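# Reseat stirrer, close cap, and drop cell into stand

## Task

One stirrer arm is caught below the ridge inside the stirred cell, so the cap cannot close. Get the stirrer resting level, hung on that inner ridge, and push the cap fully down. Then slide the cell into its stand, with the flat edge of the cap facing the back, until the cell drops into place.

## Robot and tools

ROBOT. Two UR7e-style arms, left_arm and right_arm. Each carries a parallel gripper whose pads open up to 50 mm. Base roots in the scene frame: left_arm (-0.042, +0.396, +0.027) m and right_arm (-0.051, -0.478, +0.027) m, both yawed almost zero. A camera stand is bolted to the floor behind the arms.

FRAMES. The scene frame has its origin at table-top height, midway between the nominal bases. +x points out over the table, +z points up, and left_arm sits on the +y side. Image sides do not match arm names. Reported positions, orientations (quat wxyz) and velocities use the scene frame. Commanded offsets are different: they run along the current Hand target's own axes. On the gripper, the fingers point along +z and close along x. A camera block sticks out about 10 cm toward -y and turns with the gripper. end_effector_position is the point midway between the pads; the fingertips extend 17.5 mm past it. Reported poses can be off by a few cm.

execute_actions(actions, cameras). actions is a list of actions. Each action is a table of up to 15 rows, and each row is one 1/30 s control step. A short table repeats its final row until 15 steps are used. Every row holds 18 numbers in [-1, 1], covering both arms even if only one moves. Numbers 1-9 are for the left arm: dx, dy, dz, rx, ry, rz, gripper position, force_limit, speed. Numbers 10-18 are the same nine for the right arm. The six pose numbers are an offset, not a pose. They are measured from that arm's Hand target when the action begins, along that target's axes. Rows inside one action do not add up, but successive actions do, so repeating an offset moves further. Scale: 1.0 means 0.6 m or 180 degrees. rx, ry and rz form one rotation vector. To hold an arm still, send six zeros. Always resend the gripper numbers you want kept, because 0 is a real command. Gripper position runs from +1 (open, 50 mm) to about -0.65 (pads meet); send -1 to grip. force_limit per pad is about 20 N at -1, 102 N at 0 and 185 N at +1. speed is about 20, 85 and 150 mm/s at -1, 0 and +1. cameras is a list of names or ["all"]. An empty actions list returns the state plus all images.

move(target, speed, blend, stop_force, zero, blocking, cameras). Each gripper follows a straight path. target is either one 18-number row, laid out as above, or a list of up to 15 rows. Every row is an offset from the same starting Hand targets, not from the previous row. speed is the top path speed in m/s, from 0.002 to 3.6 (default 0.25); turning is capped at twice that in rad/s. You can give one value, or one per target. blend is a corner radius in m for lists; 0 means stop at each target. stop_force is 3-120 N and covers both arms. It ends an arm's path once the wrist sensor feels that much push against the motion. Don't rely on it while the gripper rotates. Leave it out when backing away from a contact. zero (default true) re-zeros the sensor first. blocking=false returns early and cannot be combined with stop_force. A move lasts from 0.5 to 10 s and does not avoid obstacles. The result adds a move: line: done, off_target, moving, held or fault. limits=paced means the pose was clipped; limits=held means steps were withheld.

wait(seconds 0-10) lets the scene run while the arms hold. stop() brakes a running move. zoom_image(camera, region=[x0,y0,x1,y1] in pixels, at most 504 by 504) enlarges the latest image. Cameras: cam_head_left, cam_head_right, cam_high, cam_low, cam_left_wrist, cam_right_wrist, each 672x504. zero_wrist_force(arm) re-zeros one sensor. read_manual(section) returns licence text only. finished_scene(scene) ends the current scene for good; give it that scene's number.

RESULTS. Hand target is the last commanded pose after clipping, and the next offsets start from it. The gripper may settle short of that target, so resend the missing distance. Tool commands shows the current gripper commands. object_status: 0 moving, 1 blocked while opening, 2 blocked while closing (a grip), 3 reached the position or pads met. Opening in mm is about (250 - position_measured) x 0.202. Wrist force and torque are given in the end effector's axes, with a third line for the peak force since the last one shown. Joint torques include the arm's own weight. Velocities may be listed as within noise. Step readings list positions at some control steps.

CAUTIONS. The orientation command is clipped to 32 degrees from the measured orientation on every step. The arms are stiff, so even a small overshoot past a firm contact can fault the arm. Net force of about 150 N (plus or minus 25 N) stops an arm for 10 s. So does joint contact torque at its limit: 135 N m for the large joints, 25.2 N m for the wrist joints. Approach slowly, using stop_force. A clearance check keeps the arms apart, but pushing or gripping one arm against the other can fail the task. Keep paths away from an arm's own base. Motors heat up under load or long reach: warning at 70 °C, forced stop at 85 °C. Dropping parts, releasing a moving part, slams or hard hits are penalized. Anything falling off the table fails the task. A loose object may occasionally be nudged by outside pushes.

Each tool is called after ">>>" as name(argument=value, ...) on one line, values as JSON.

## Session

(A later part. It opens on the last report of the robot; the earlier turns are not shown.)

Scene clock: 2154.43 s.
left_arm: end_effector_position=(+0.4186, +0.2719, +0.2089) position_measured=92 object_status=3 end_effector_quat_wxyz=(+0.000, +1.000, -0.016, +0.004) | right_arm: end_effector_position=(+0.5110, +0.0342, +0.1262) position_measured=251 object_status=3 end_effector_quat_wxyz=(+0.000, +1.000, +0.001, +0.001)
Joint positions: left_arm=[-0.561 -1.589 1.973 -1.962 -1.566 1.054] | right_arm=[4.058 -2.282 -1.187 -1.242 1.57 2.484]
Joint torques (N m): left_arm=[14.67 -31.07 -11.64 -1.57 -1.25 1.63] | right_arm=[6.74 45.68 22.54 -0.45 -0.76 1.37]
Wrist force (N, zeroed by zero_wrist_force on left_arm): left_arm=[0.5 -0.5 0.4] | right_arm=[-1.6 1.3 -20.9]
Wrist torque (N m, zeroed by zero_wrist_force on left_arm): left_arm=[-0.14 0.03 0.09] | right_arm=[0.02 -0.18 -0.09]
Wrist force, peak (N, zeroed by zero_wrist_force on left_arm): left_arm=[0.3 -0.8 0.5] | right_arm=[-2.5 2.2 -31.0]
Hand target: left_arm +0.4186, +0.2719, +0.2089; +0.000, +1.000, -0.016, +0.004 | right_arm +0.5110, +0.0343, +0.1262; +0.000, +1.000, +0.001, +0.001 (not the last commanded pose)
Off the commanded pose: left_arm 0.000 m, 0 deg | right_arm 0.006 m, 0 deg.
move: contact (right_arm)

>>> move(target=[[0,0,0,0,0,0,0.4,-0.9,-1,0,0,-0.0085,0,0,0,-1,-0.9,1],[0,0,-0.0085,0,0,0,0.4,-0.9,-1,0,0,-0.0085,0,0,0,0.1,-0.4,-1],[0,0,-0.0085,0,0,0,0.4,-0.9,-1,0,0,0.0127,0,0,0,0.1,-0.4,-1],[0,0,-0.0085,0,0,0,0.4,-0.9,-1,0,0,0.0127,0,0,0,-1,-0.4,-1]], speed=0.04, cameras=["cam_right_wrist","cam_low"])

Scene clock: 2173.10 s.
left_arm: end_effector_position=(+0.4186, +0.2719, +0.2140) position_measured=92 object_status=3 end_effector_quat_wxyz=(+0.000, +1.000, -0.016, +0.004) | right_arm: end_effector_position=(+0.5110, +0.0343, +0.1186) position_measured=191 object_status=2 end_effector_quat_wxyz=(+0.000, +1.000, +0.001, +0.001)
Joint positions: left_arm=[-0.561 -1.594 1.964 -1.948 -1.566 1.054] | right_arm=[4.058 -2.289 -1.196 -1.226 1.57 2.484]
Joint torques (N m): left_arm=[-13.66 -31.21 -39.78 -1.54 -1.03 -2.03] | right_arm=[2.05 46.89 12.84 5.46 -0.69 0.09]
Wrist force (N, zeroed by zero_wrist_force on left_arm): left_arm=[0.6 -0.3 0.6] | right_arm=[0.6 -1.5 3.0]
Wrist torque (N m, zeroed by zero_wrist_force on left_arm): left_arm=[-0.09 0.00 0.08] | right_arm=[-0.03 -0.20 -0.09]
Wrist force, peak (N, zeroed by zero_wrist_force on left_arm): left_arm=[0.7 -0.6 0.6] | right_arm=[-1.6 1.4 -21.0]
Hand target: left_arm +0.4186, +0.2719, +0.2140; +0.000, +1.000, -0.016, +0.004 | right_arm +0.5110, +0.0343, +0.1186; +0.000, +1.000, +0.001, +0.001
Off the commanded pose: left_arm 0.000 m, 0 deg | right_arm 0.000 m, 0 deg.
move: done
Images, in order (width x height): cam_low 672x504, cam_right_wrist 672x504.

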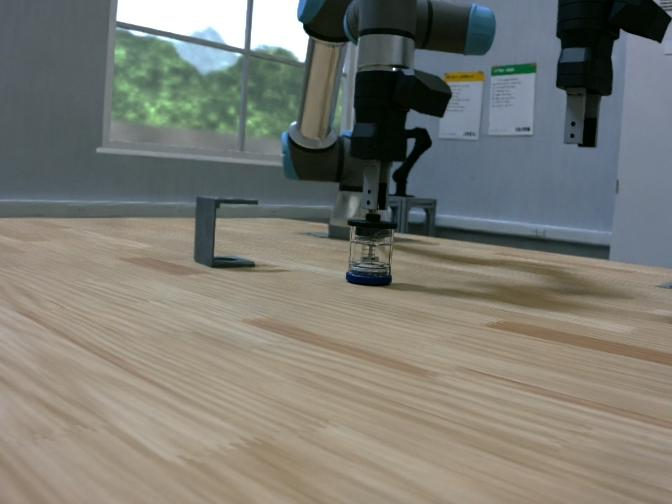

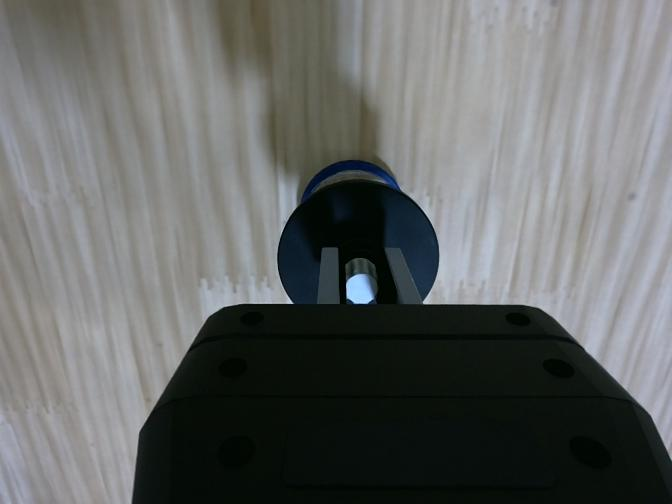

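>>> move(target=[[0,0,0,0,0,0,0.4,-0.9,-1,0,0,-0.05,0,0,0,-1,-0.4,-1],[0,0,0,0,0,0,0.4,-0.9,-1,0,0,-0.2183,0,0,0,-1,-0.4,-1],[0,0,0,0,0,0,0.4,-0.9,-1,0.1483,0.4233,-0.2183,0,0,0,-1,-0.4,-1]], speed=[0.03,0.12,0.15], blend=[0.005,0.03,0], cameras=["cam_right_wrist","cam_low"])

>>> zoom_image(camera="cam_right_wrist", region=[200, 0, 500, 250])

Scene clock: 2191.60 s.
left_arm: end_effector_position=(+0.4186, +0.2719, +0.2140) position_measured=92 object_status=3 end_effector_quat_wxyz=(+0.000, +1.000, -0.016, +0.004) | right_arm: end_effector_position=(+0.6003, -0.2194, +0.2495) position_measured=191 object_status=2 end_effector_quat_wxyz=(+0.000, +1.000, +0.001, +0.001)
Joint positions: left_arm=[-0.561 -1.594 1.964 -1.948 -1.566 1.054] | right_arm=[3.712 -2.061 -1.224 -1.426 1.571 2.138]
Joint torques (N m): left_arm=[-13.9 -31 -39.74 -1.53 -0.84 -2.1] | right_arm=[-5.41 59.52 15.55 5.92 2.46 -1.26]
Wrist force (N, zeroed by zero_wrist_force on left_arm): left_arm=[0.5 -0.5 0.8] | right_arm=[0.4 -1.4 5.5]
Wrist torque (N m, zeroed by zero_wrist_force on left_arm): left_arm=[-0.11 0.01 0.08] | right_arm=[-0.01 -0.24 0.03]
Wrist force, peak (N, zeroed by zero_wrist_force on left_arm): left_arm=[0.7 -0.5 0.7] | right_arm=[0.4 -1.6 6.4]
Hand target: left_arm +0.4186, +0.2719, +0.2140; +0.000, +1.000, -0.016, +0.004 | right_arm +0.6003, -0.2196, +0.2495; +0.000, +1.000, +0.001, +0.001
Off the commanded pose: left_arm 0.000 m, 0 deg | right_arm 0.000 m, 0 deg.
move: done
Images, in order (width x height): cam_low 672x504, cam_right_wrist 672x504.

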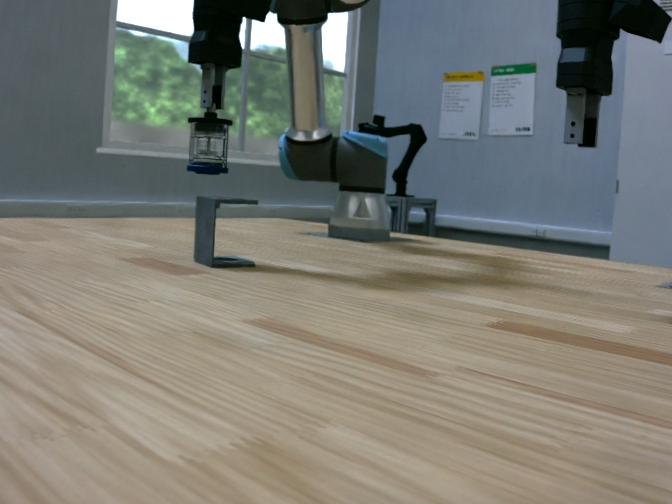

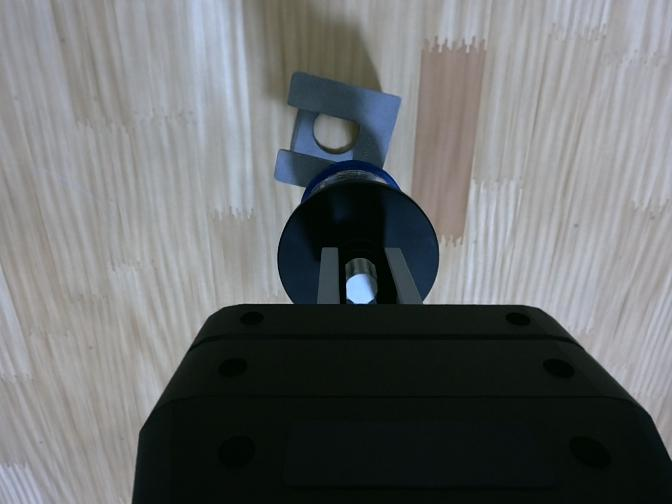

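Scaled by 1.680 from the camera's 672x504 image, which has a finer 960x720 frame.

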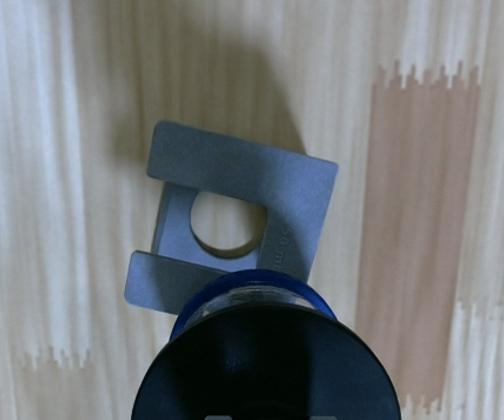

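>>> move(target=[0,0,0,0,0,0,0.4,-0.9,-1,0,0.0417,0,0,0,0,-1,-0.4,-1], speed=0.1, cameras=["cam_right_wrist"])

>>> zoom_image(camera="cam_right_wrist", region=[260, 20, 430, 170])

Scene clock: 2199.17 s.
left_arm: end_effector_position=(+0.4186, +0.2719, +0.2140) position_measured=92 object_status=3 end_effector_quat_wxyz=(+0.000, +1.000, -0.016, +0.004) | right_arm: end_effector_position=(+0.6004, -0.2444, +0.2495) position_measured=191 object_status=2 end_effector_quat_wxyz=(+0.000, +1.000, +0.001, +0.001)
Joint positions: left_arm=[-0.561 -1.594 1.964 -1.948 -1.566 1.054] | right_arm=[3.681 -2.039 -1.257 -1.415 1.571 2.107]
Joint torques (N m): left_arm=[-13.57 -31.43 -39.6 -1.49 -0.8 -2.16] | right_arm=[-5.45 59.87 17.42 5.77 2.83 -1.37]
Wrist force (N, zeroed by zero_wrist_force on left_arm): left_arm=[0.2 -0.5 0.4] | right_arm=[0.4 -1.5 5.3]
Wrist torque (N m, zeroed by zero_wrist_force on left_arm): left_arm=[-0.11 0.05 0.08] | right_arm=[-0.02 -0.23 0.04]
Wrist force, peak (N, zeroed by zero_wrist_force on left_arm): left_arm=[0.5 -0.7 0.8] | right_arm=[0.2 -1.5 6.0]
Hand target: left_arm +0.4186, +0.2719, +0.2140; +0.000, +1.000, -0.016, +0.004 | right_arm +0.6004, -0.2446, +0.2495; +0.000, +1.000, +0.001, +0.001
Off the commanded pose: left_arm 0.000 m, 0 deg | right_arm 0.000 m, 0 deg.
move: done
Images, in order (width x height): cam_right_wrist 672x504.

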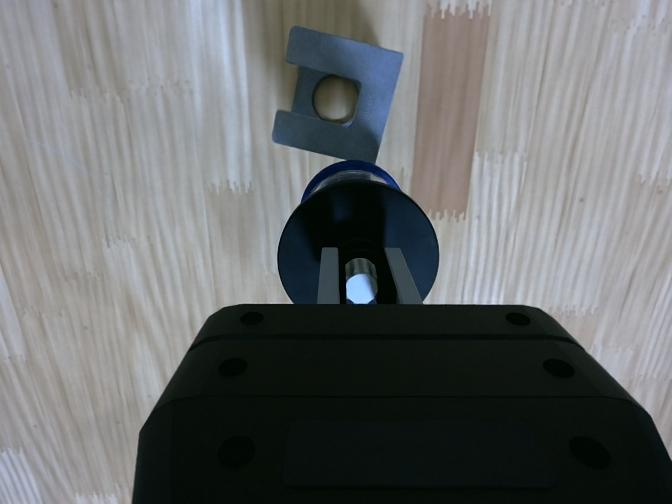

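Scaled by 2.965 from the camera's 672x504 image, which has a finer 960x720 frame.

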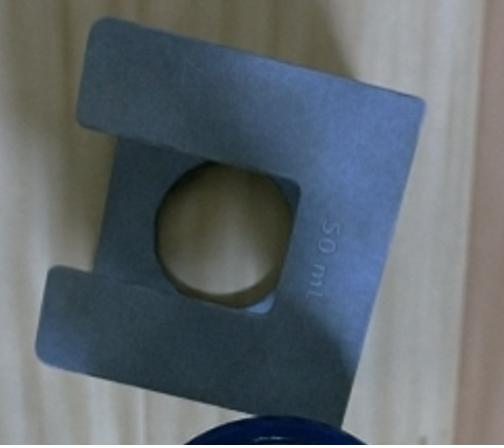

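>>> move(target=[[0,0,0,0,0,0,0.4,-0.9,-1,-0.1405,-0.1297,0,0,0,-0.4294,-1,-0.4,-1],[0,0,0,0,0,0,0.4,-0.9,-1,-0.1405,-0.1297,0.18,0,0,-0.4294,-1,-0.4,-1]], speed=[0.25,0.1], cameras=["cam_right_wrist","cam_low"])

>>> zoom_image(camera="cam_low", region=[150, 150, 300, 290])

Scene clock: 2240.27 s.
left_arm: end_effector_position=(+0.4186, +0.2719, +0.2140) position_measured=92 object_status=3 end_effector_quat_wxyz=(+0.000, +1.000, -0.016, +0.004) | right_arm: end_effector_position=(+0.5161, -0.1669, +0.1415) position_measured=191 object_status=2 end_effector_quat_wxyz=(+0.000, +0.780, +0.625, +0.001)
Joint positions: left_arm=[-0.561 -1.594 1.964 -1.948 -1.566 1.054] | right_arm=[3.852 -2.011 -1.588 -1.112 1.57 0.929]
Joint torques (N m): left_arm=[-13.6 -31.07 -39.35 -1.59 -0.44 -2.07] | right_arm=[-1.85 35.17 14.11 5.61 -0.05 -1.17]
Wrist force (N, zeroed by zero_wrist_force on left_arm): left_arm=[0.3 -0.4 0.2] | right_arm=[0.3 -1.6 5.6]
Wrist torque (N m, zeroed by zero_wrist_force on left_arm): left_arm=[-0.10 0.05 0.09] | right_arm=[-0.02 -0.20 0.02]
Wrist force, peak (N, zeroed by zero_wrist_force on left_arm): left_arm=[0.7 -0.7 0.7] | right_arm=[0.3 -1.7 6.1]
Hand target: left_arm +0.4186, +0.2719, +0.2140; +0.000, +1.000, -0.016, +0.004 | right_arm +0.5161, -0.1669, +0.1414; +0.000, +0.780, +0.625, +0.001
Off the commanded pose: left_arm 0.000 m, 0 deg | right_arm 0.000 m, 0 deg.
move: done
Images, in order (width x height): cam_low 672x504, cam_right_wrist 672x504.

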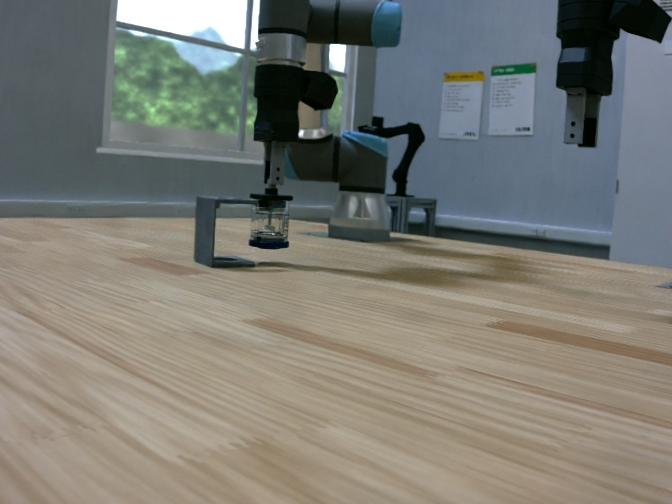

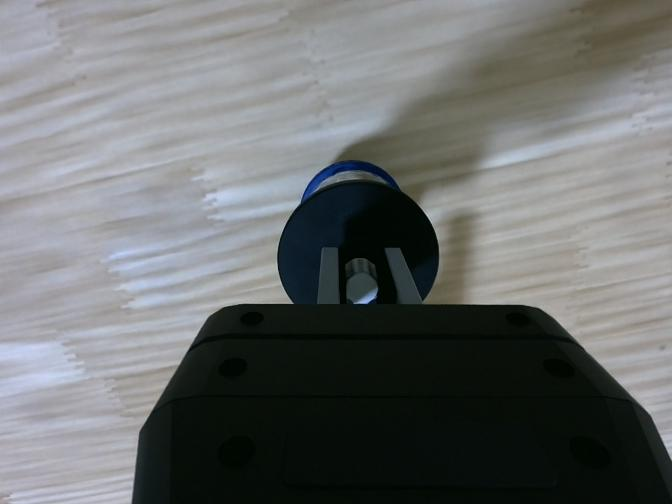

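Scaled by 3.360 from the camera's 672x504 image, which has a finer 960x720 frame.

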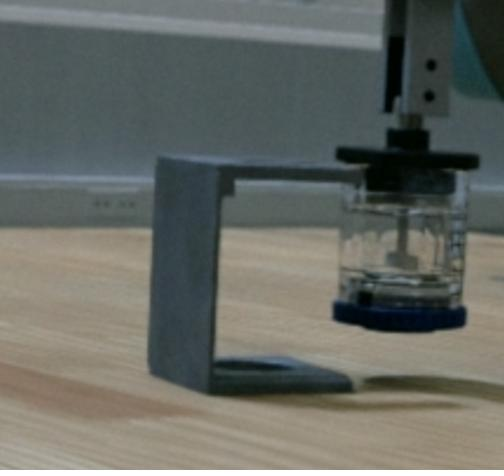

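>>> move(target=[0,0,0,0,0,0,0.4,-0.9,-1,0,0,0.0231,0,0,0,-1,-0.4,-1], speed=0.05)

>>> move(target=[0,0,0,0,0,0,0.4,-0.9,-1,0,0.1267,0,0,0,0,-1,-0.4,-1], speed=0.03, stop_force=4, cameras=["cam_right_wrist","cam_low"])

>>> zoom_image(camera="cam_low", region=[150, 150, 300, 290])

Scene clock: 2249.57 s.
left_arm: end_effector_position=(+0.4186, +0.2719, +0.2140) position_measured=92 object_status=3 end_effector_quat_wxyz=(+0.000, +1.000, -0.016, +0.004) | right_arm: end_effector_position=(+0.5161, -0.1669, +0.1277) position_measured=191 object_status=2 end_effector_quat_wxyz=(+0.000, +0.780, +0.625, +0.001)
Joint positions: left_arm=[-0.561 -1.594 1.964 -1.948 -1.566 1.054] | right_arm=[3.852 -2.026 -1.605 -1.08 1.57 0.929]
Joint torques (N m): left_arm=[-13.33 -31.52 -39 -1.52 -0.43 -2.07] | right_arm=[-1.14 36.46 13.49 5.84 -1.21 -1.7]
Wrist force (N, zeroed by zero_wrist_force on left_arm): left_arm=[0.6 -0.4 0.4] | right_arm=[0.2 -1.4 5.3]
Wrist torque (N m, zeroed by zero_wrist_force on left_arm): left_arm=[-0.10 0.00 0.09] | right_arm=[0.00 -0.19 0.02]
Wrist force, peak (N, zeroed by zero_wrist_force on left_arm): left_arm=[0.8 -0.5 0.8] | right_arm=[0.5 -1.7 5.7]
Hand target: left_arm +0.4186, +0.2719, +0.2140; +0.000, +1.000, -0.016, +0.004 | right_arm +0.5161, -0.1669, +0.1276; +0.000, +0.780, +0.625, +0.001
Off the commanded pose: left_arm 0.000 m, 0 deg | right_arm 0.000 m, 0 deg.
move: done

Scene clock: 2253.13 s.
left_arm: end_effector_position=(+0.4186, +0.2719, +0.2140) position_measured=92 object_status=3 end_effector_quat_wxyz=(+0.000, +1.000, -0.016, +0.004) | right_arm: end_effector_position=(+0.5903, -0.1835, +0.1277) position_measured=191 object_status=2 end_effector_quat_wxyz=(+0.000, +0.780, +0.625, +0.001)
Joint positions: left_arm=[-0.561 -1.594 1.964 -1.948 -1.566 1.054] | right_arm=[3.764 -2.154 -1.401 -1.156 1.57 0.841]
Joint torques (N m): left_arm=[-13.93 -30.76 -38.85 -1.64 -0.32 -2.07] | right_arm=[-5.52 44 32.02 0.84 2.59 -1.65]
Wrist force (N, zeroed by zero_wrist_force on left_arm): left_arm=[0.5 -0.5 0.5] | right_arm=[0.0 -1.6 6.4]
Wrist torque (N m, zeroed by zero_wrist_force on left_arm): left_arm=[-0.12 0.01 0.09] | right_arm=[-0.01 -0.17 0.04]
Wrist force, peak (N, zeroed by zero_wrist_force on left_arm): left_arm=[0.7 -0.4 0.8] | right_arm=[0.4 -1.1 6.6]
Hand target: left_arm +0.4186, +0.2719, +0.2140; +0.000, +1.000, -0.016, +0.004 | right_arm +0.5903, -0.1835, +0.1277; +0.000, +0.780, +0.625, +0.001
Off the commanded pose: left_arm 0.000 m, 0 deg | right_arm 0.000 m, 0 deg.
move: done
Images, in order (width x height): cam_low 672x504, cam_right_wrist 672x504.

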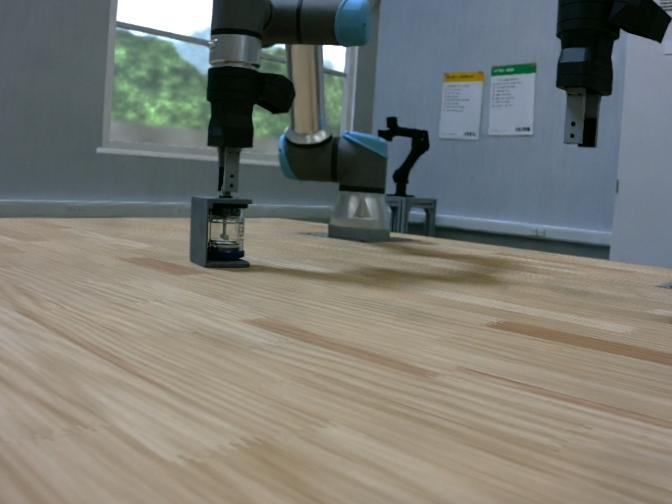

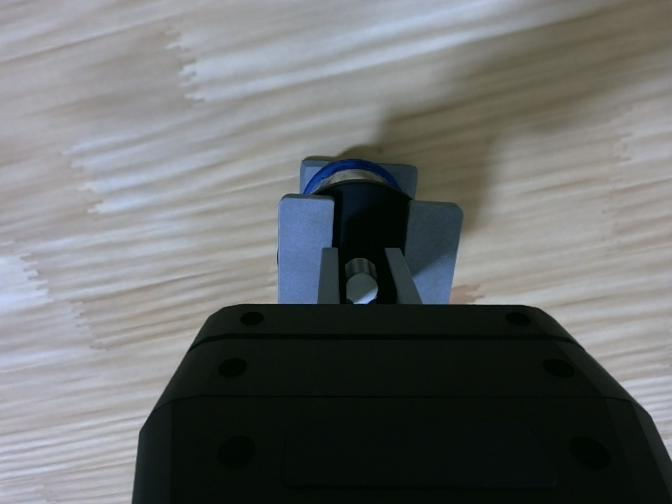

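Scaled by 3.360 from the camera's 672x504 image, which has a finer 960x720 frame.

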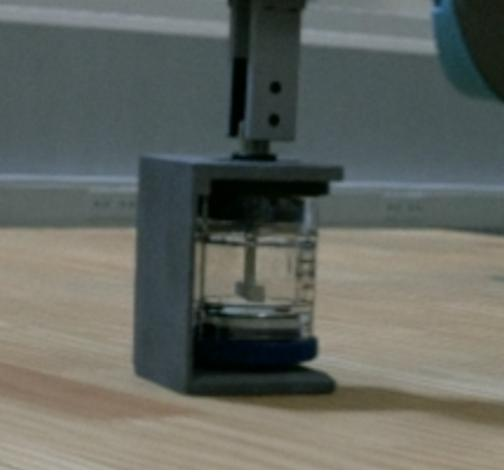

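>>> zoom_image(camera="cam_right_wrist", region=[265, 145, 475, 310])

Scaled by 2.400 from the camera's 672x504 image, which has a finer 960x720 frame.

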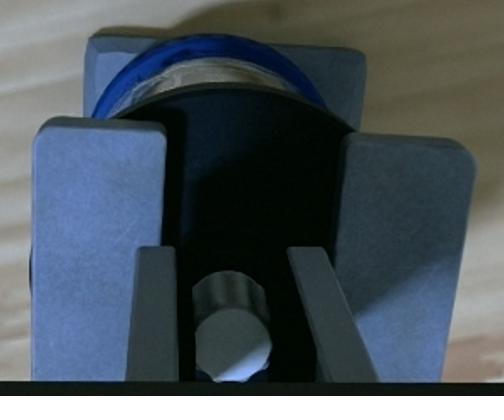

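>>> zoom_image(camera="cam_low", region=[185, 185, 260, 275])

Scaled by 5.600 from the camera's 672x504 image, which has a finer 960x720 frame.

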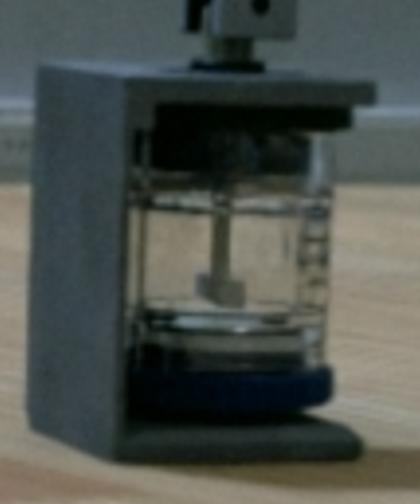

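>>> move(target=[0,0,0,0,0,0,0.4,-0.9,-1,0,0,0.0015,0,0,0,-1,-0.4,-1], speed=0.01, stop_force=3, cameras=["cam_low"])

>>> zoom_image(camera="cam_low", region=[185, 185, 260, 275])

Scene clock: 2312.57 s.
left_arm: end_effector_position=(+0.4186, +0.2719, +0.2140) position_measured=92 object_status=3 end_effector_quat_wxyz=(+0.000, +1.000, -0.016, +0.004) | right_arm: end_effector_position=(+0.5903, -0.1835, +0.1268) position_measured=191 object_status=2 end_effector_quat_wxyz=(+0.000, +0.780, +0.625, +0.001)
Joint positions: left_arm=[-0.561 -1.594 1.964 -1.948 -1.566 1.054] | right_arm=[3.764 -2.155 -1.402 -1.154 1.57 0.841]
Joint torques (N m): left_arm=[-13.83 -31.33 -39.09 -1.7 -0.19 -2.12] | right_arm=[-5.26 41.66 13.47 5.95 2.47 -1.29]
Wrist force (N, zeroed by zero_wrist_force on left_arm): left_arm=[0.4 -0.4 0.4] | right_arm=[0.4 -1.5 5.3]
Wrist torque (N m, zeroed by zero_wrist_force on left_arm): left_arm=[-0.10 0.03 0.08] | right_arm=[-0.02 -0.24 0.04]
Wrist force, peak (N, zeroed by zero_wrist_force on left_arm): left_arm=[0.8 -0.6 0.6] | right_arm=[0.3 -1.5 6.9]
Hand target: left_arm +0.4186, +0.2719, +0.2140; +0.000, +1.000, -0.016, +0.004 | right_arm +0.5903, -0.1835, +0.1268; +0.000, +0.780, +0.625, +0.001
Off the commanded pose: left_arm 0.000 m, 0 deg | right_arm 0.000 m, 0 deg.
move: done
Images, in order (width x height): cam_low 672x504.

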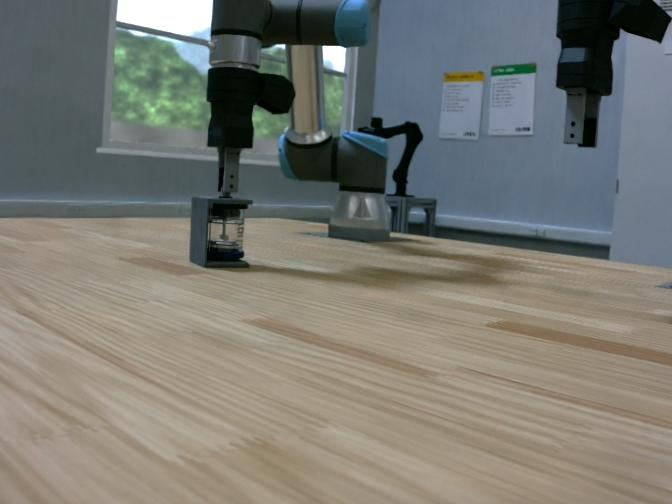

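Scaled by 5.600 from the camera's 672x504 image, which has a finer 960x720 frame.

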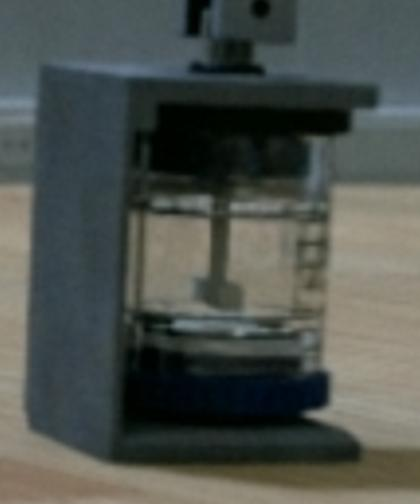

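>>> execute_actions(actions=[], cameras=["cam_right_wrist"])

>>> zoom_image(camera="cam_right_wrist", region=[265, 145, 475, 310])

Scene clock: 2319.80 s.
left_arm: end_effector_position=(+0.4186, +0.2719, +0.2140) position_measured=92 object_status=3 end_effector_quat_wxyz=(+0.000, +1.000, -0.016, +0.004) | right_arm: end_effector_position=(+0.5903, -0.1835, +0.1268) position_measured=191 object_status=2 end_effector_quat_wxyz=(+0.000, +0.780, +0.625, +0.001)
Joint positions: left_arm=[-0.561 -1.594 1.964 -1.948 -1.566 1.054] | right_arm=[3.764 -2.155 -1.402 -1.154 1.57 0.841]
Joint velocities: within noise
Joint torques (N m): left_arm=[-13.81 -31.45 -38.66 -1.67 -0.2 -2.07] | right_arm=[-5.07 43.63 13.9 5.78 2.55 -1.37]
Wrist force (N, zeroed by zero_wrist_force on left_arm): left_arm=[0.6 -0.2 0.7] | right_arm=[0.5 -1.5 5.7]
Wrist torque (N m, zeroed by zero_wrist_force on left_arm): left_arm=[-0.05 0.00 0.09] | right_arm=[-0.02 -0.26 0.04]
Wrist force, peak (N, zeroed by zero_wrist_force on left_arm): left_arm=[0.7 -0.7 0.6] | right_arm=[0.5 -1.6 5.9]
Hand target: left_arm +0.4186, +0.2719, +0.2140; +0.000, +1.000, -0.016, +0.004 | right_arm +0.5903, -0.1835, +0.1268; +0.000, +0.780, +0.625, +0.001
Tool commands: left_gripper/position=+0.4 left_gripper/force_limit=-0.9 left_gripper/speed=-1.0 right_gripper/position=-1.0 right_gripper/force_limit=-0.4 right_gripper/speed=-1.0
Off the commanded pose: left_arm 0.000 m, 0 deg | right_arm 0.000 m, 0 deg.
Images, in order (width x height): cam_right_wrist 672x504.

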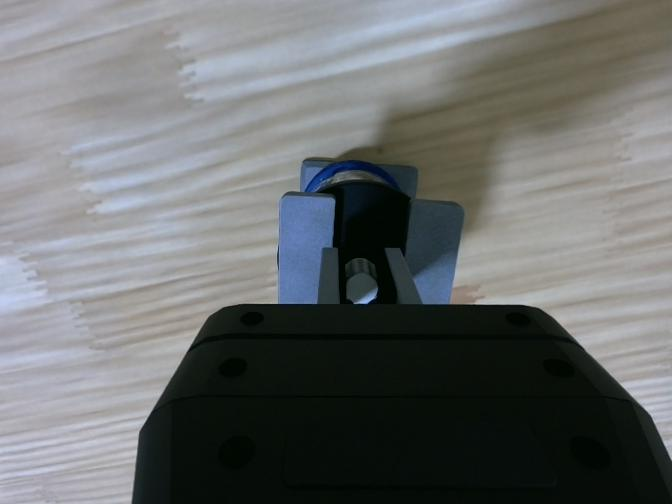

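Scaled by 2.400 from the camera's 672x504 image, which has a finer 960x720 frame.

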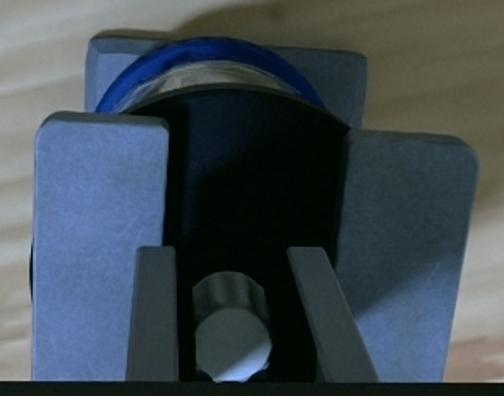

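>>> move(target=[[0,0,0,0,0,0,0.4,-0.9,-1,0.0042,0,0,0,0,0.0156,-1,-0.4,-1],[0,0,0,0,0,0,0.4,-0.9,-1,0.0042,0.0137,0,0,0,0.0156,-1,-0.4,-1]], speed=0.015, cameras=["cam_right_wrist","cam_low"])

>>> zoom_image(camera="cam_right_wrist", region=[265, 145, 475, 310])

>>> zoom_image(camera="cam_low", region=[185, 185, 260, 275])

Scene clock: 2340.53 s.
left_arm: end_effector_position=(+0.4186, +0.2719, +0.2140) position_measured=92 object_status=3 end_effector_quat_wxyz=(+0.000, +1.000, -0.016, +0.004) | right_arm: end_effector_position=(+0.5988, -0.1828, +0.1268) position_measured=191 object_status=2 end_effector_quat_wxyz=(+0.000, +0.795, +0.606, +0.001)
Joint positions: left_arm=[-0.561 -1.594 1.964 -1.948 -1.566 1.054] | right_arm=[3.757 -2.173 -1.373 -1.166 1.571 0.883]
Joint torques (N m): left_arm=[-13.82 -31.31 -39 -1.7 0.01 -2.12] | right_arm=[-6.21 42.79 32.8 0.68 1.66 -1.37]
Wrist force (N, zeroed by zero_wrist_force on left_arm): left_arm=[0.3 -0.4 0.7] | right_arm=[0.5 -1.7 5.4]
Wrist torque (N m, zeroed by zero_wrist_force on left_arm): left_arm=[-0.09 0.04 0.08] | right_arm=[-0.01 -0.24 0.04]
Wrist force, peak (N, zeroed by zero_wrist_force on left_arm): left_arm=[0.6 -0.8 0.8] | right_arm=[0.5 -1.5 5.8]
Hand target: left_arm +0.4186, +0.2719, +0.2140; +0.000, +1.000, -0.016, +0.004 | right_arm +0.5989, -0.1828, +0.1268; +0.000, +0.795, +0.606, +0.001
Off the commanded pose: left_arm 0.000 m, 0 deg | right_arm 0.000 m, 0 deg.
move: done
Images, in order (width x height): cam_low 672x504, cam_right_wrist 672x504.

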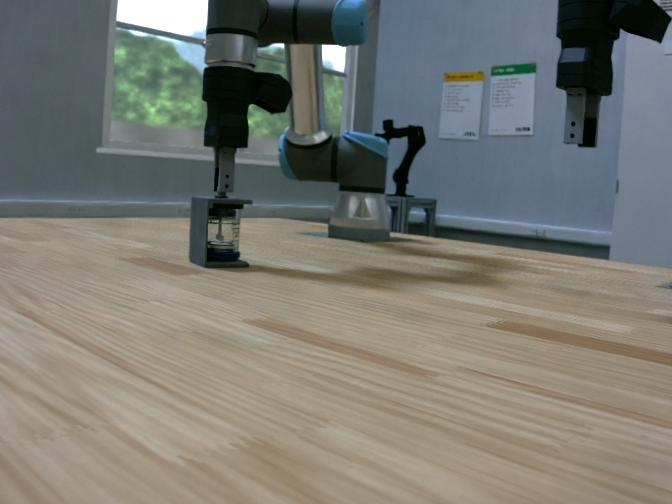

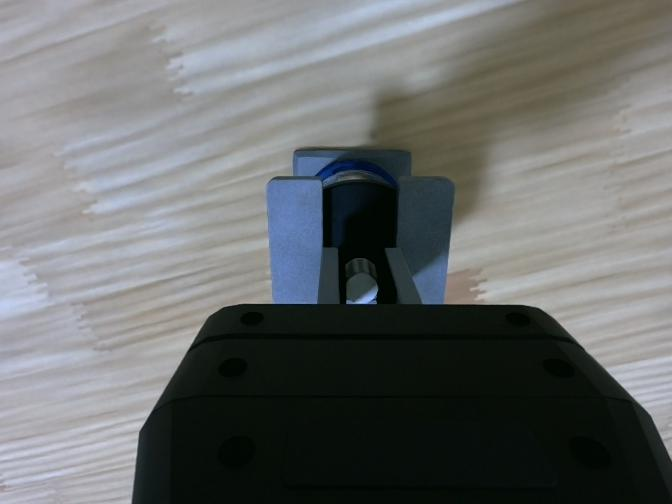

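Scaled by 2.400 from the camera's 672x504 image, which has a finer 960x720 frame.

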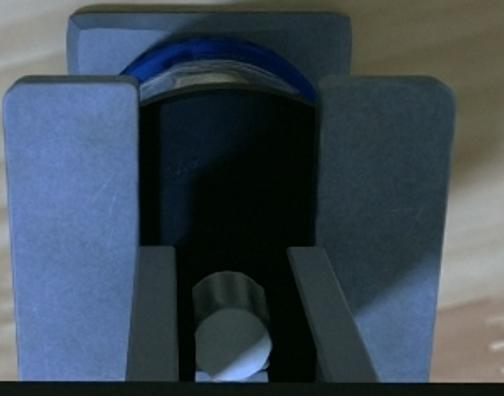

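Scaled by 5.600 from the camera's 672x504 image, which has a finer 960x720 frame.

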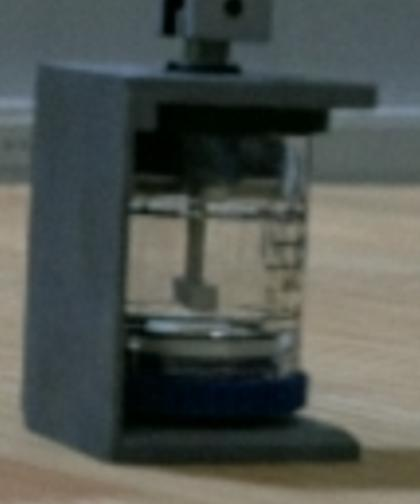

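>>> move(target=[0,0,0,0,0,0,0.4,-0.9,-1,0,0.0013,0,0,0,0,-1,-0.4,-1], speed=0.01)

>>> move(target=[0,0,0,0,0,0,0.4,-0.9,-1,0,0,0.01,0,0,0,-1,-0.4,-1], speed=0.004, stop_force=3, cameras=["cam_right_wrist","cam_low"])

>>> zoom_image(camera="cam_low", region=[185, 185, 260, 275])

Scene clock: 2358.47 s.
left_arm: end_effector_position=(+0.4186, +0.2719, +0.2140) position_measured=92 object_status=3 end_effector_quat_wxyz=(+0.000, +1.000, -0.016, +0.004) | right_arm: end_effector_position=(+0.5996, -0.1830, +0.1268) position_measured=191 object_status=2 end_effector_quat_wxyz=(+0.000, +0.795, +0.606, +0.001)
Joint positions: left_arm=[-0.561 -1.594 1.964 -1.948 -1.566 1.054] | right_arm=[3.756 -2.174 -1.37 -1.167 1.571 0.882]
Joint torques (N m): left_arm=[-13.48 -31.57 -38.47 -1.69 0.15 -2.11] | right_arm=[-5.23 42.3 32.8 0.73 0.5 -1.4]
Wrist force (N, zeroed by zero_wrist_force on left_arm): left_arm=[0.6 -0.5 0.6] | right_arm=[0.4 -1.8 5.3]
Wrist torque (N m, zeroed by zero_wrist_force on left_arm): left_arm=[-0.12 0.00 0.08] | right_arm=[-0.03 -0.23 0.04]
Wrist force, peak (N, zeroed by zero_wrist_force on left_arm): left_arm=[0.7 -0.5 0.8] | right_arm=[0.2 -2.1 5.8]
Hand target: left_arm +0.4186, +0.2719, +0.2140; +0.000, +1.000, -0.016, +0.004 | right_arm +0.5996, -0.1830, +0.1268; +0.000, +0.795, +0.606, +0.001
Off the commanded pose: left_arm 0.000 m, 0 deg | right_arm 0.000 m, 0 deg.
move: done

Scene clock: 2360.77 s.
left_arm: end_effector_position=(+0.4186, +0.2719, +0.2140) position_measured=92 object_status=3 end_effector_quat_wxyz=(+0.000, +1.000, -0.016, +0.004) | right_arm: end_effector_position=(+0.5996, -0.1830, +0.1234) position_measured=191 object_status=2 end_effector_quat_wxyz=(+0.000, +0.795, +0.606, +0.001)
Joint positions: left_arm=[-0.561 -1.594 1.964 -1.948 -1.566 1.054] | right_arm=[3.756 -2.177 -1.374 -1.16 1.571 0.882]
Joint torques (N m): left_arm=[-13.65 -31.18 -38.38 -1.71 0.16 -2.11] | right_arm=[-5.58 60.01 30.35 0.72 0.32 -1.52]
Wrist force (N, zeroed by zero_wrist_force on left_arm): left_arm=[0.5 -0.5 0.6] | right_arm=[1.2 -2.6 1.8]
Wrist torque (N m, zeroed by zero_wrist_force on left_arm): left_arm=[-0.12 0.01 0.08] | right_arm=[-0.02 -0.25 0.03]
Wrist force, peak (N, zeroed by zero_wrist_force on left_arm): left_arm=[0.7 -0.5 0.6] | right_arm=[0.4 -2.3 5.8]
Hand target: left_arm +0.4186, +0.2719, +0.2140; +0.000, +1.000, -0.016, +0.004 | right_arm +0.5996, -0.1830, +0.1234; +0.000, +0.795, +0.606, +0.001 (not the last commanded pose)
Off the commanded pose: left_arm 0.000 m, 0 deg | right_arm 0.003 m, 0 deg.
move: contact (right_arm)
Images, in order (width x height): cam_low 672x504, cam_right_wrist 672x504.

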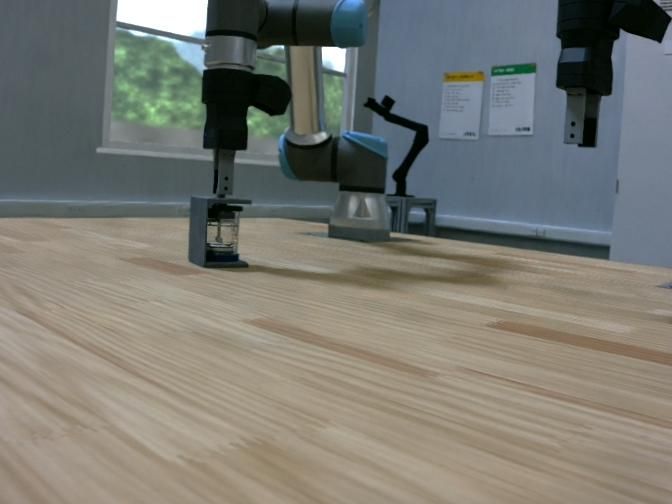

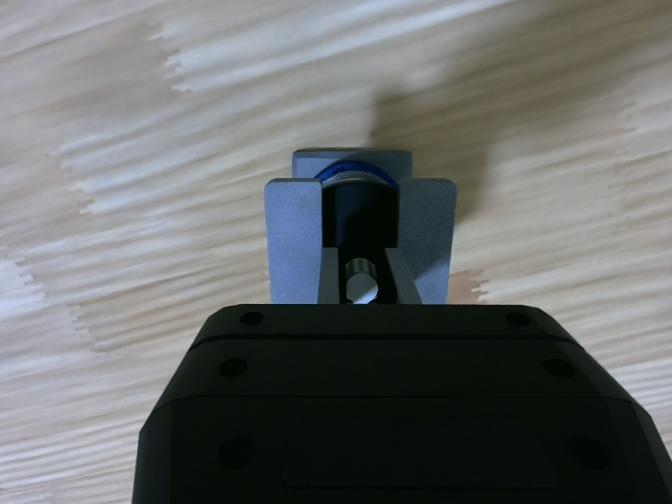

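Scaled by 5.600 from the camera's 672x504 image, which has a finer 960x720 frame.

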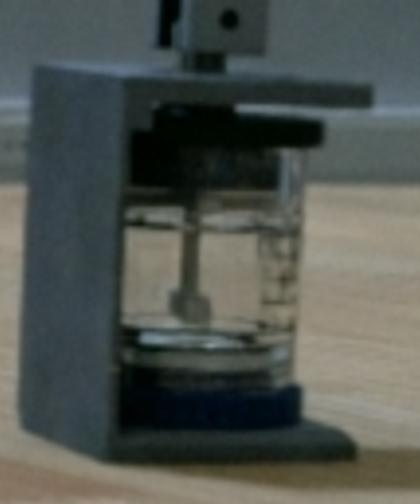

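>>> move(target=[[0,0,0,0,0,0,0.4,-0.9,-1,0,0,0,0,0,0,0.34,-0.4,-1],[0,0,0,0,0,0,0.4,-0.9,-1,0,0,-0.025,0,0,0,0.34,-0.4,-1],[0,0,0,0,0,0,0.4,-0.9,-1,0,0,-0.025,0,0,0,-1,-0.9,1]], speed=0.04, cameras=["cam_right_wrist","cam_low"])

>>> move(target=[0,0,0,0,0,0,0.4,-0.9,-1,0,0,0.018,0,0,0,-1,-0.9,1], speed=0.006, stop_force=30)

Scene clock: 2371.53 s.
left_arm: end_effector_position=(+0.4186, +0.2719, +0.2140) position_measured=92 object_status=3 end_effector_quat_wxyz=(+0.000, +1.000, -0.016, +0.004) | right_arm: end_effector_position=(+0.5996, -0.1830, +0.1384) position_measured=251 object_status=3 end_effector_quat_wxyz=(+0.000, +0.795, +0.606, +0.001)
Joint positions: left_arm=[-0.561 -1.594 1.964 -1.948 -1.566 1.054] | right_arm=[3.756 -2.163 -1.356 -1.192 1.571 0.882]
Joint torques (N m): left_arm=[-13.67 -31 -38.57 -1.71 0.41 -2.02] | right_arm=[-3.19 60.83 32.74 0.52 0.19 -0.38]
Wrist force (N, zeroed by zero_wrist_force on left_arm): left_arm=[0.3 -0.4 0.8] | right_arm=[0.5 -1.6 3.3]
Wrist torque (N m, zeroed by zero_wrist_force on left_arm): left_arm=[-0.10 0.04 0.09] | right_arm=[-0.04 -0.24 0.04]
Wrist force, peak (N, zeroed by zero_wrist_force on left_arm): left_arm=[0.6 -0.7 0.7] | right_arm=[0.6 -1.9 3.5]
Hand target: left_arm +0.4186, +0.2719, +0.2140; +0.000, +1.000, -0.016, +0.004 | right_arm +0.5996, -0.1830, +0.1384; +0.000, +0.795, +0.606, +0.001
Off the commanded pose: left_arm 0.000 m, 0 deg | right_arm 0.000 m, 0 deg.
move: done
Images, in order (width x height): cam_low 672x504, cam_right_wrist 672x504.

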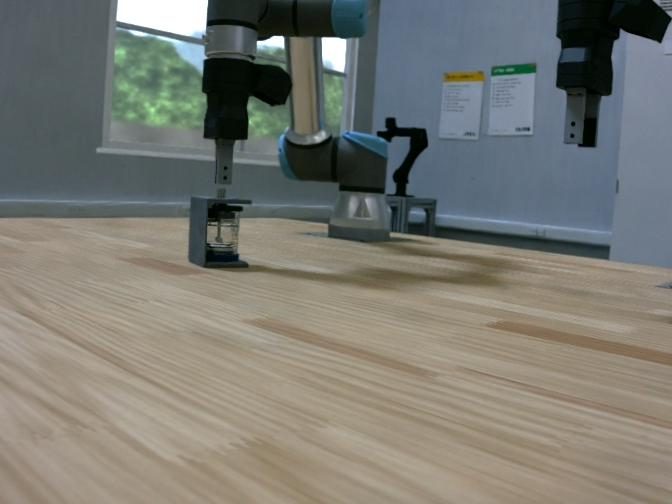

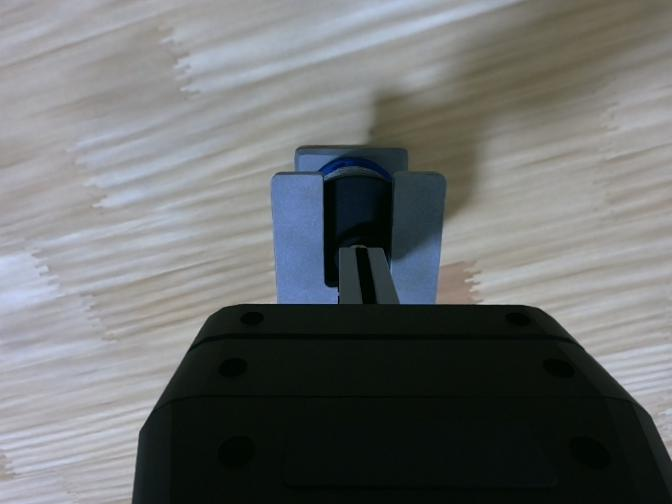

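Scene clock: 2374.17 s.
left_arm: end_effector_position=(+0.4186, +0.2719, +0.2140) position_measured=92 object_status=3 end_effector_quat_wxyz=(+0.000, +1.000, -0.016, +0.004) | right_arm: end_effector_position=(+0.5997, -0.1830, +0.1309) position_measured=251 object_status=3 end_effector_quat_wxyz=(+0.000, +0.795, +0.606, +0.001)
Joint positions: left_arm=[-0.561 -1.594 1.964 -1.948 -1.566 1.054] | right_arm=[3.756 -2.17 -1.365 -1.175 1.571 0.882]
Joint torques (N m): left_arm=[-13.55 -31.36 -38.29 -1.8 0.44 -1.99] | right_arm=[-1.44 37.21 20.39 -0.68 0.64 0.14]
Wrist force (N, zeroed by zero_wrist_force on left_arm): left_arm=[0.4 -0.4 0.3] | right_arm=[-5.1 -7.7 -29.9]
Wrist torque (N m, zeroed by zero_wrist_force on left_arm): left_arm=[-0.10 0.04 0.09] | right_arm=[-0.25 -0.31 0.05]
Wrist force, peak (N, zeroed by zero_wrist_force on left_arm): left_arm=[0.5 -0.8 0.8] | right_arm=[-6.6 -9.6 -39.2]
Hand target: left_arm +0.4186, +0.2719, +0.2140; +0.000, +1.000, -0.016, +0.004 | right_arm +0.5997, -0.1830, +0.1309; +0.000, +0.795, +0.606, +0.001 (not the last commanded pose)
Off the commanded pose: left_arm 0.000 m, 0 deg | right_arm 0.003 m, 0 deg.
move: contact (right_arm)

>>> move(target=[[0,0,0,0,0,0,0.4,-0.9,-1,0,0,-0.1,0,0,0,-1,-0.9,1],[0,0,0,0,0,0,0.4,-0.9,-1,0,0.08,-0.12,0,0,0,-1,-0.9,1]], speed=0.12, cameras=["cam_right_wrist","cam_low"])

>>> zoom_image(camera="cam_right_wrist", region=[250, 90, 450, 310])

>>> zoom_image(camera="cam_low", region=[185, 180, 260, 275])

Scene clock: 2386.10 s.
left_arm: end_effector_position=(+0.4186, +0.2719, +0.2140) position_measured=92 object_status=3 end_effector_quat_wxyz=(+0.000, +1.000, -0.016, +0.004) | right_arm: end_effector_position=(+0.6458, -0.1958, +0.2030) position_measured=251 object_status=3 end_effector_quat_wxyz=(+0.000, +0.795, +0.606, +0.001)
Joint positions: left_arm=[-0.561 -1.594 1.964 -1.948 -1.566 1.054] | right_arm=[3.706 -2.211 -1.107 -1.393 1.571 0.832]
Joint torques (N m): left_arm=[-13.65 -31.84 -37.79 -1.75 0.62 -2.08] | right_arm=[-6.49 43.81 34.11 0.5 2.68 -1.24]
Wrist force (N, zeroed by zero_wrist_force on left_arm): left_arm=[0.3 -0.5 0.6] | right_arm=[0.3 -1.2 3.3]
Wrist torque (N m, zeroed by zero_wrist_force on left_arm): left_arm=[-0.12 0.06 0.09] | right_arm=[0.02 -0.23 0.02]
Wrist force, peak (N, zeroed by zero_wrist_force on left_arm): left_arm=[0.6 -0.6 0.9] | right_arm=[-5.2 -7.5 -30.3]
Hand target: left_arm +0.4186, +0.2719, +0.2140; +0.000, +1.000, -0.016, +0.004 | right_arm +0.6458, -0.1958, +0.2030; +0.000, +0.795, +0.606, +0.001
Off the commanded pose: left_arm 0.000 m, 0 deg | right_arm 0.000 m, 0 deg.
move: done
Images, in order (width x height): cam_low 672x504, cam_right_wrist 672x504.

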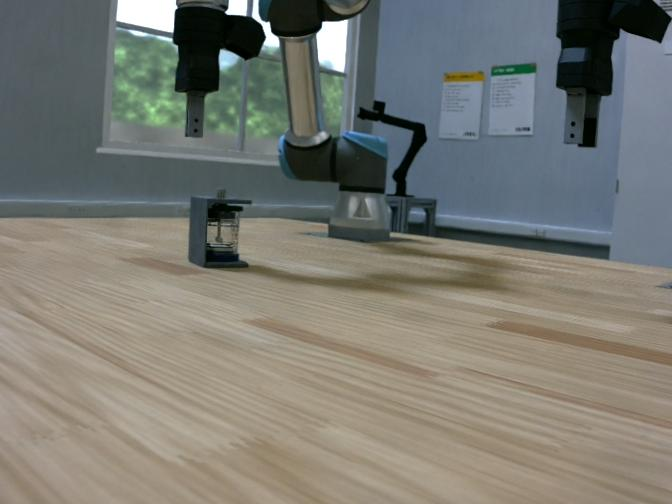

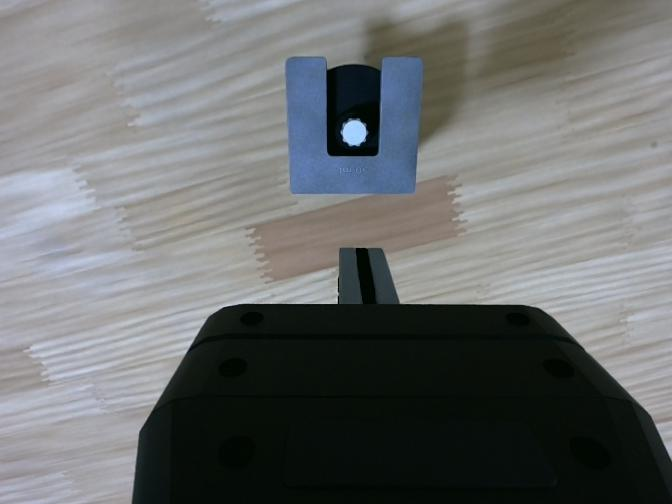

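Scaled by 2.291 from the camera's 672x504 image, which has a finer 960x720 frame.

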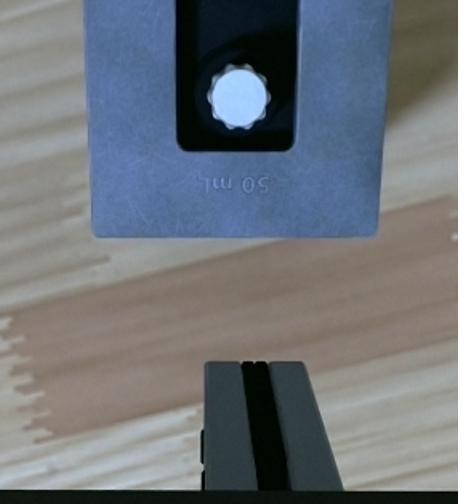

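Scaled by 5.305 from the camera's 672x504 image, which has a finer 960x720 frame.

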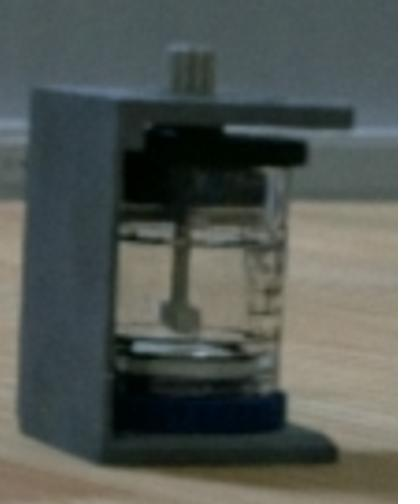

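>>> finished_scene(scene=2)

The scene is finished: the task was done.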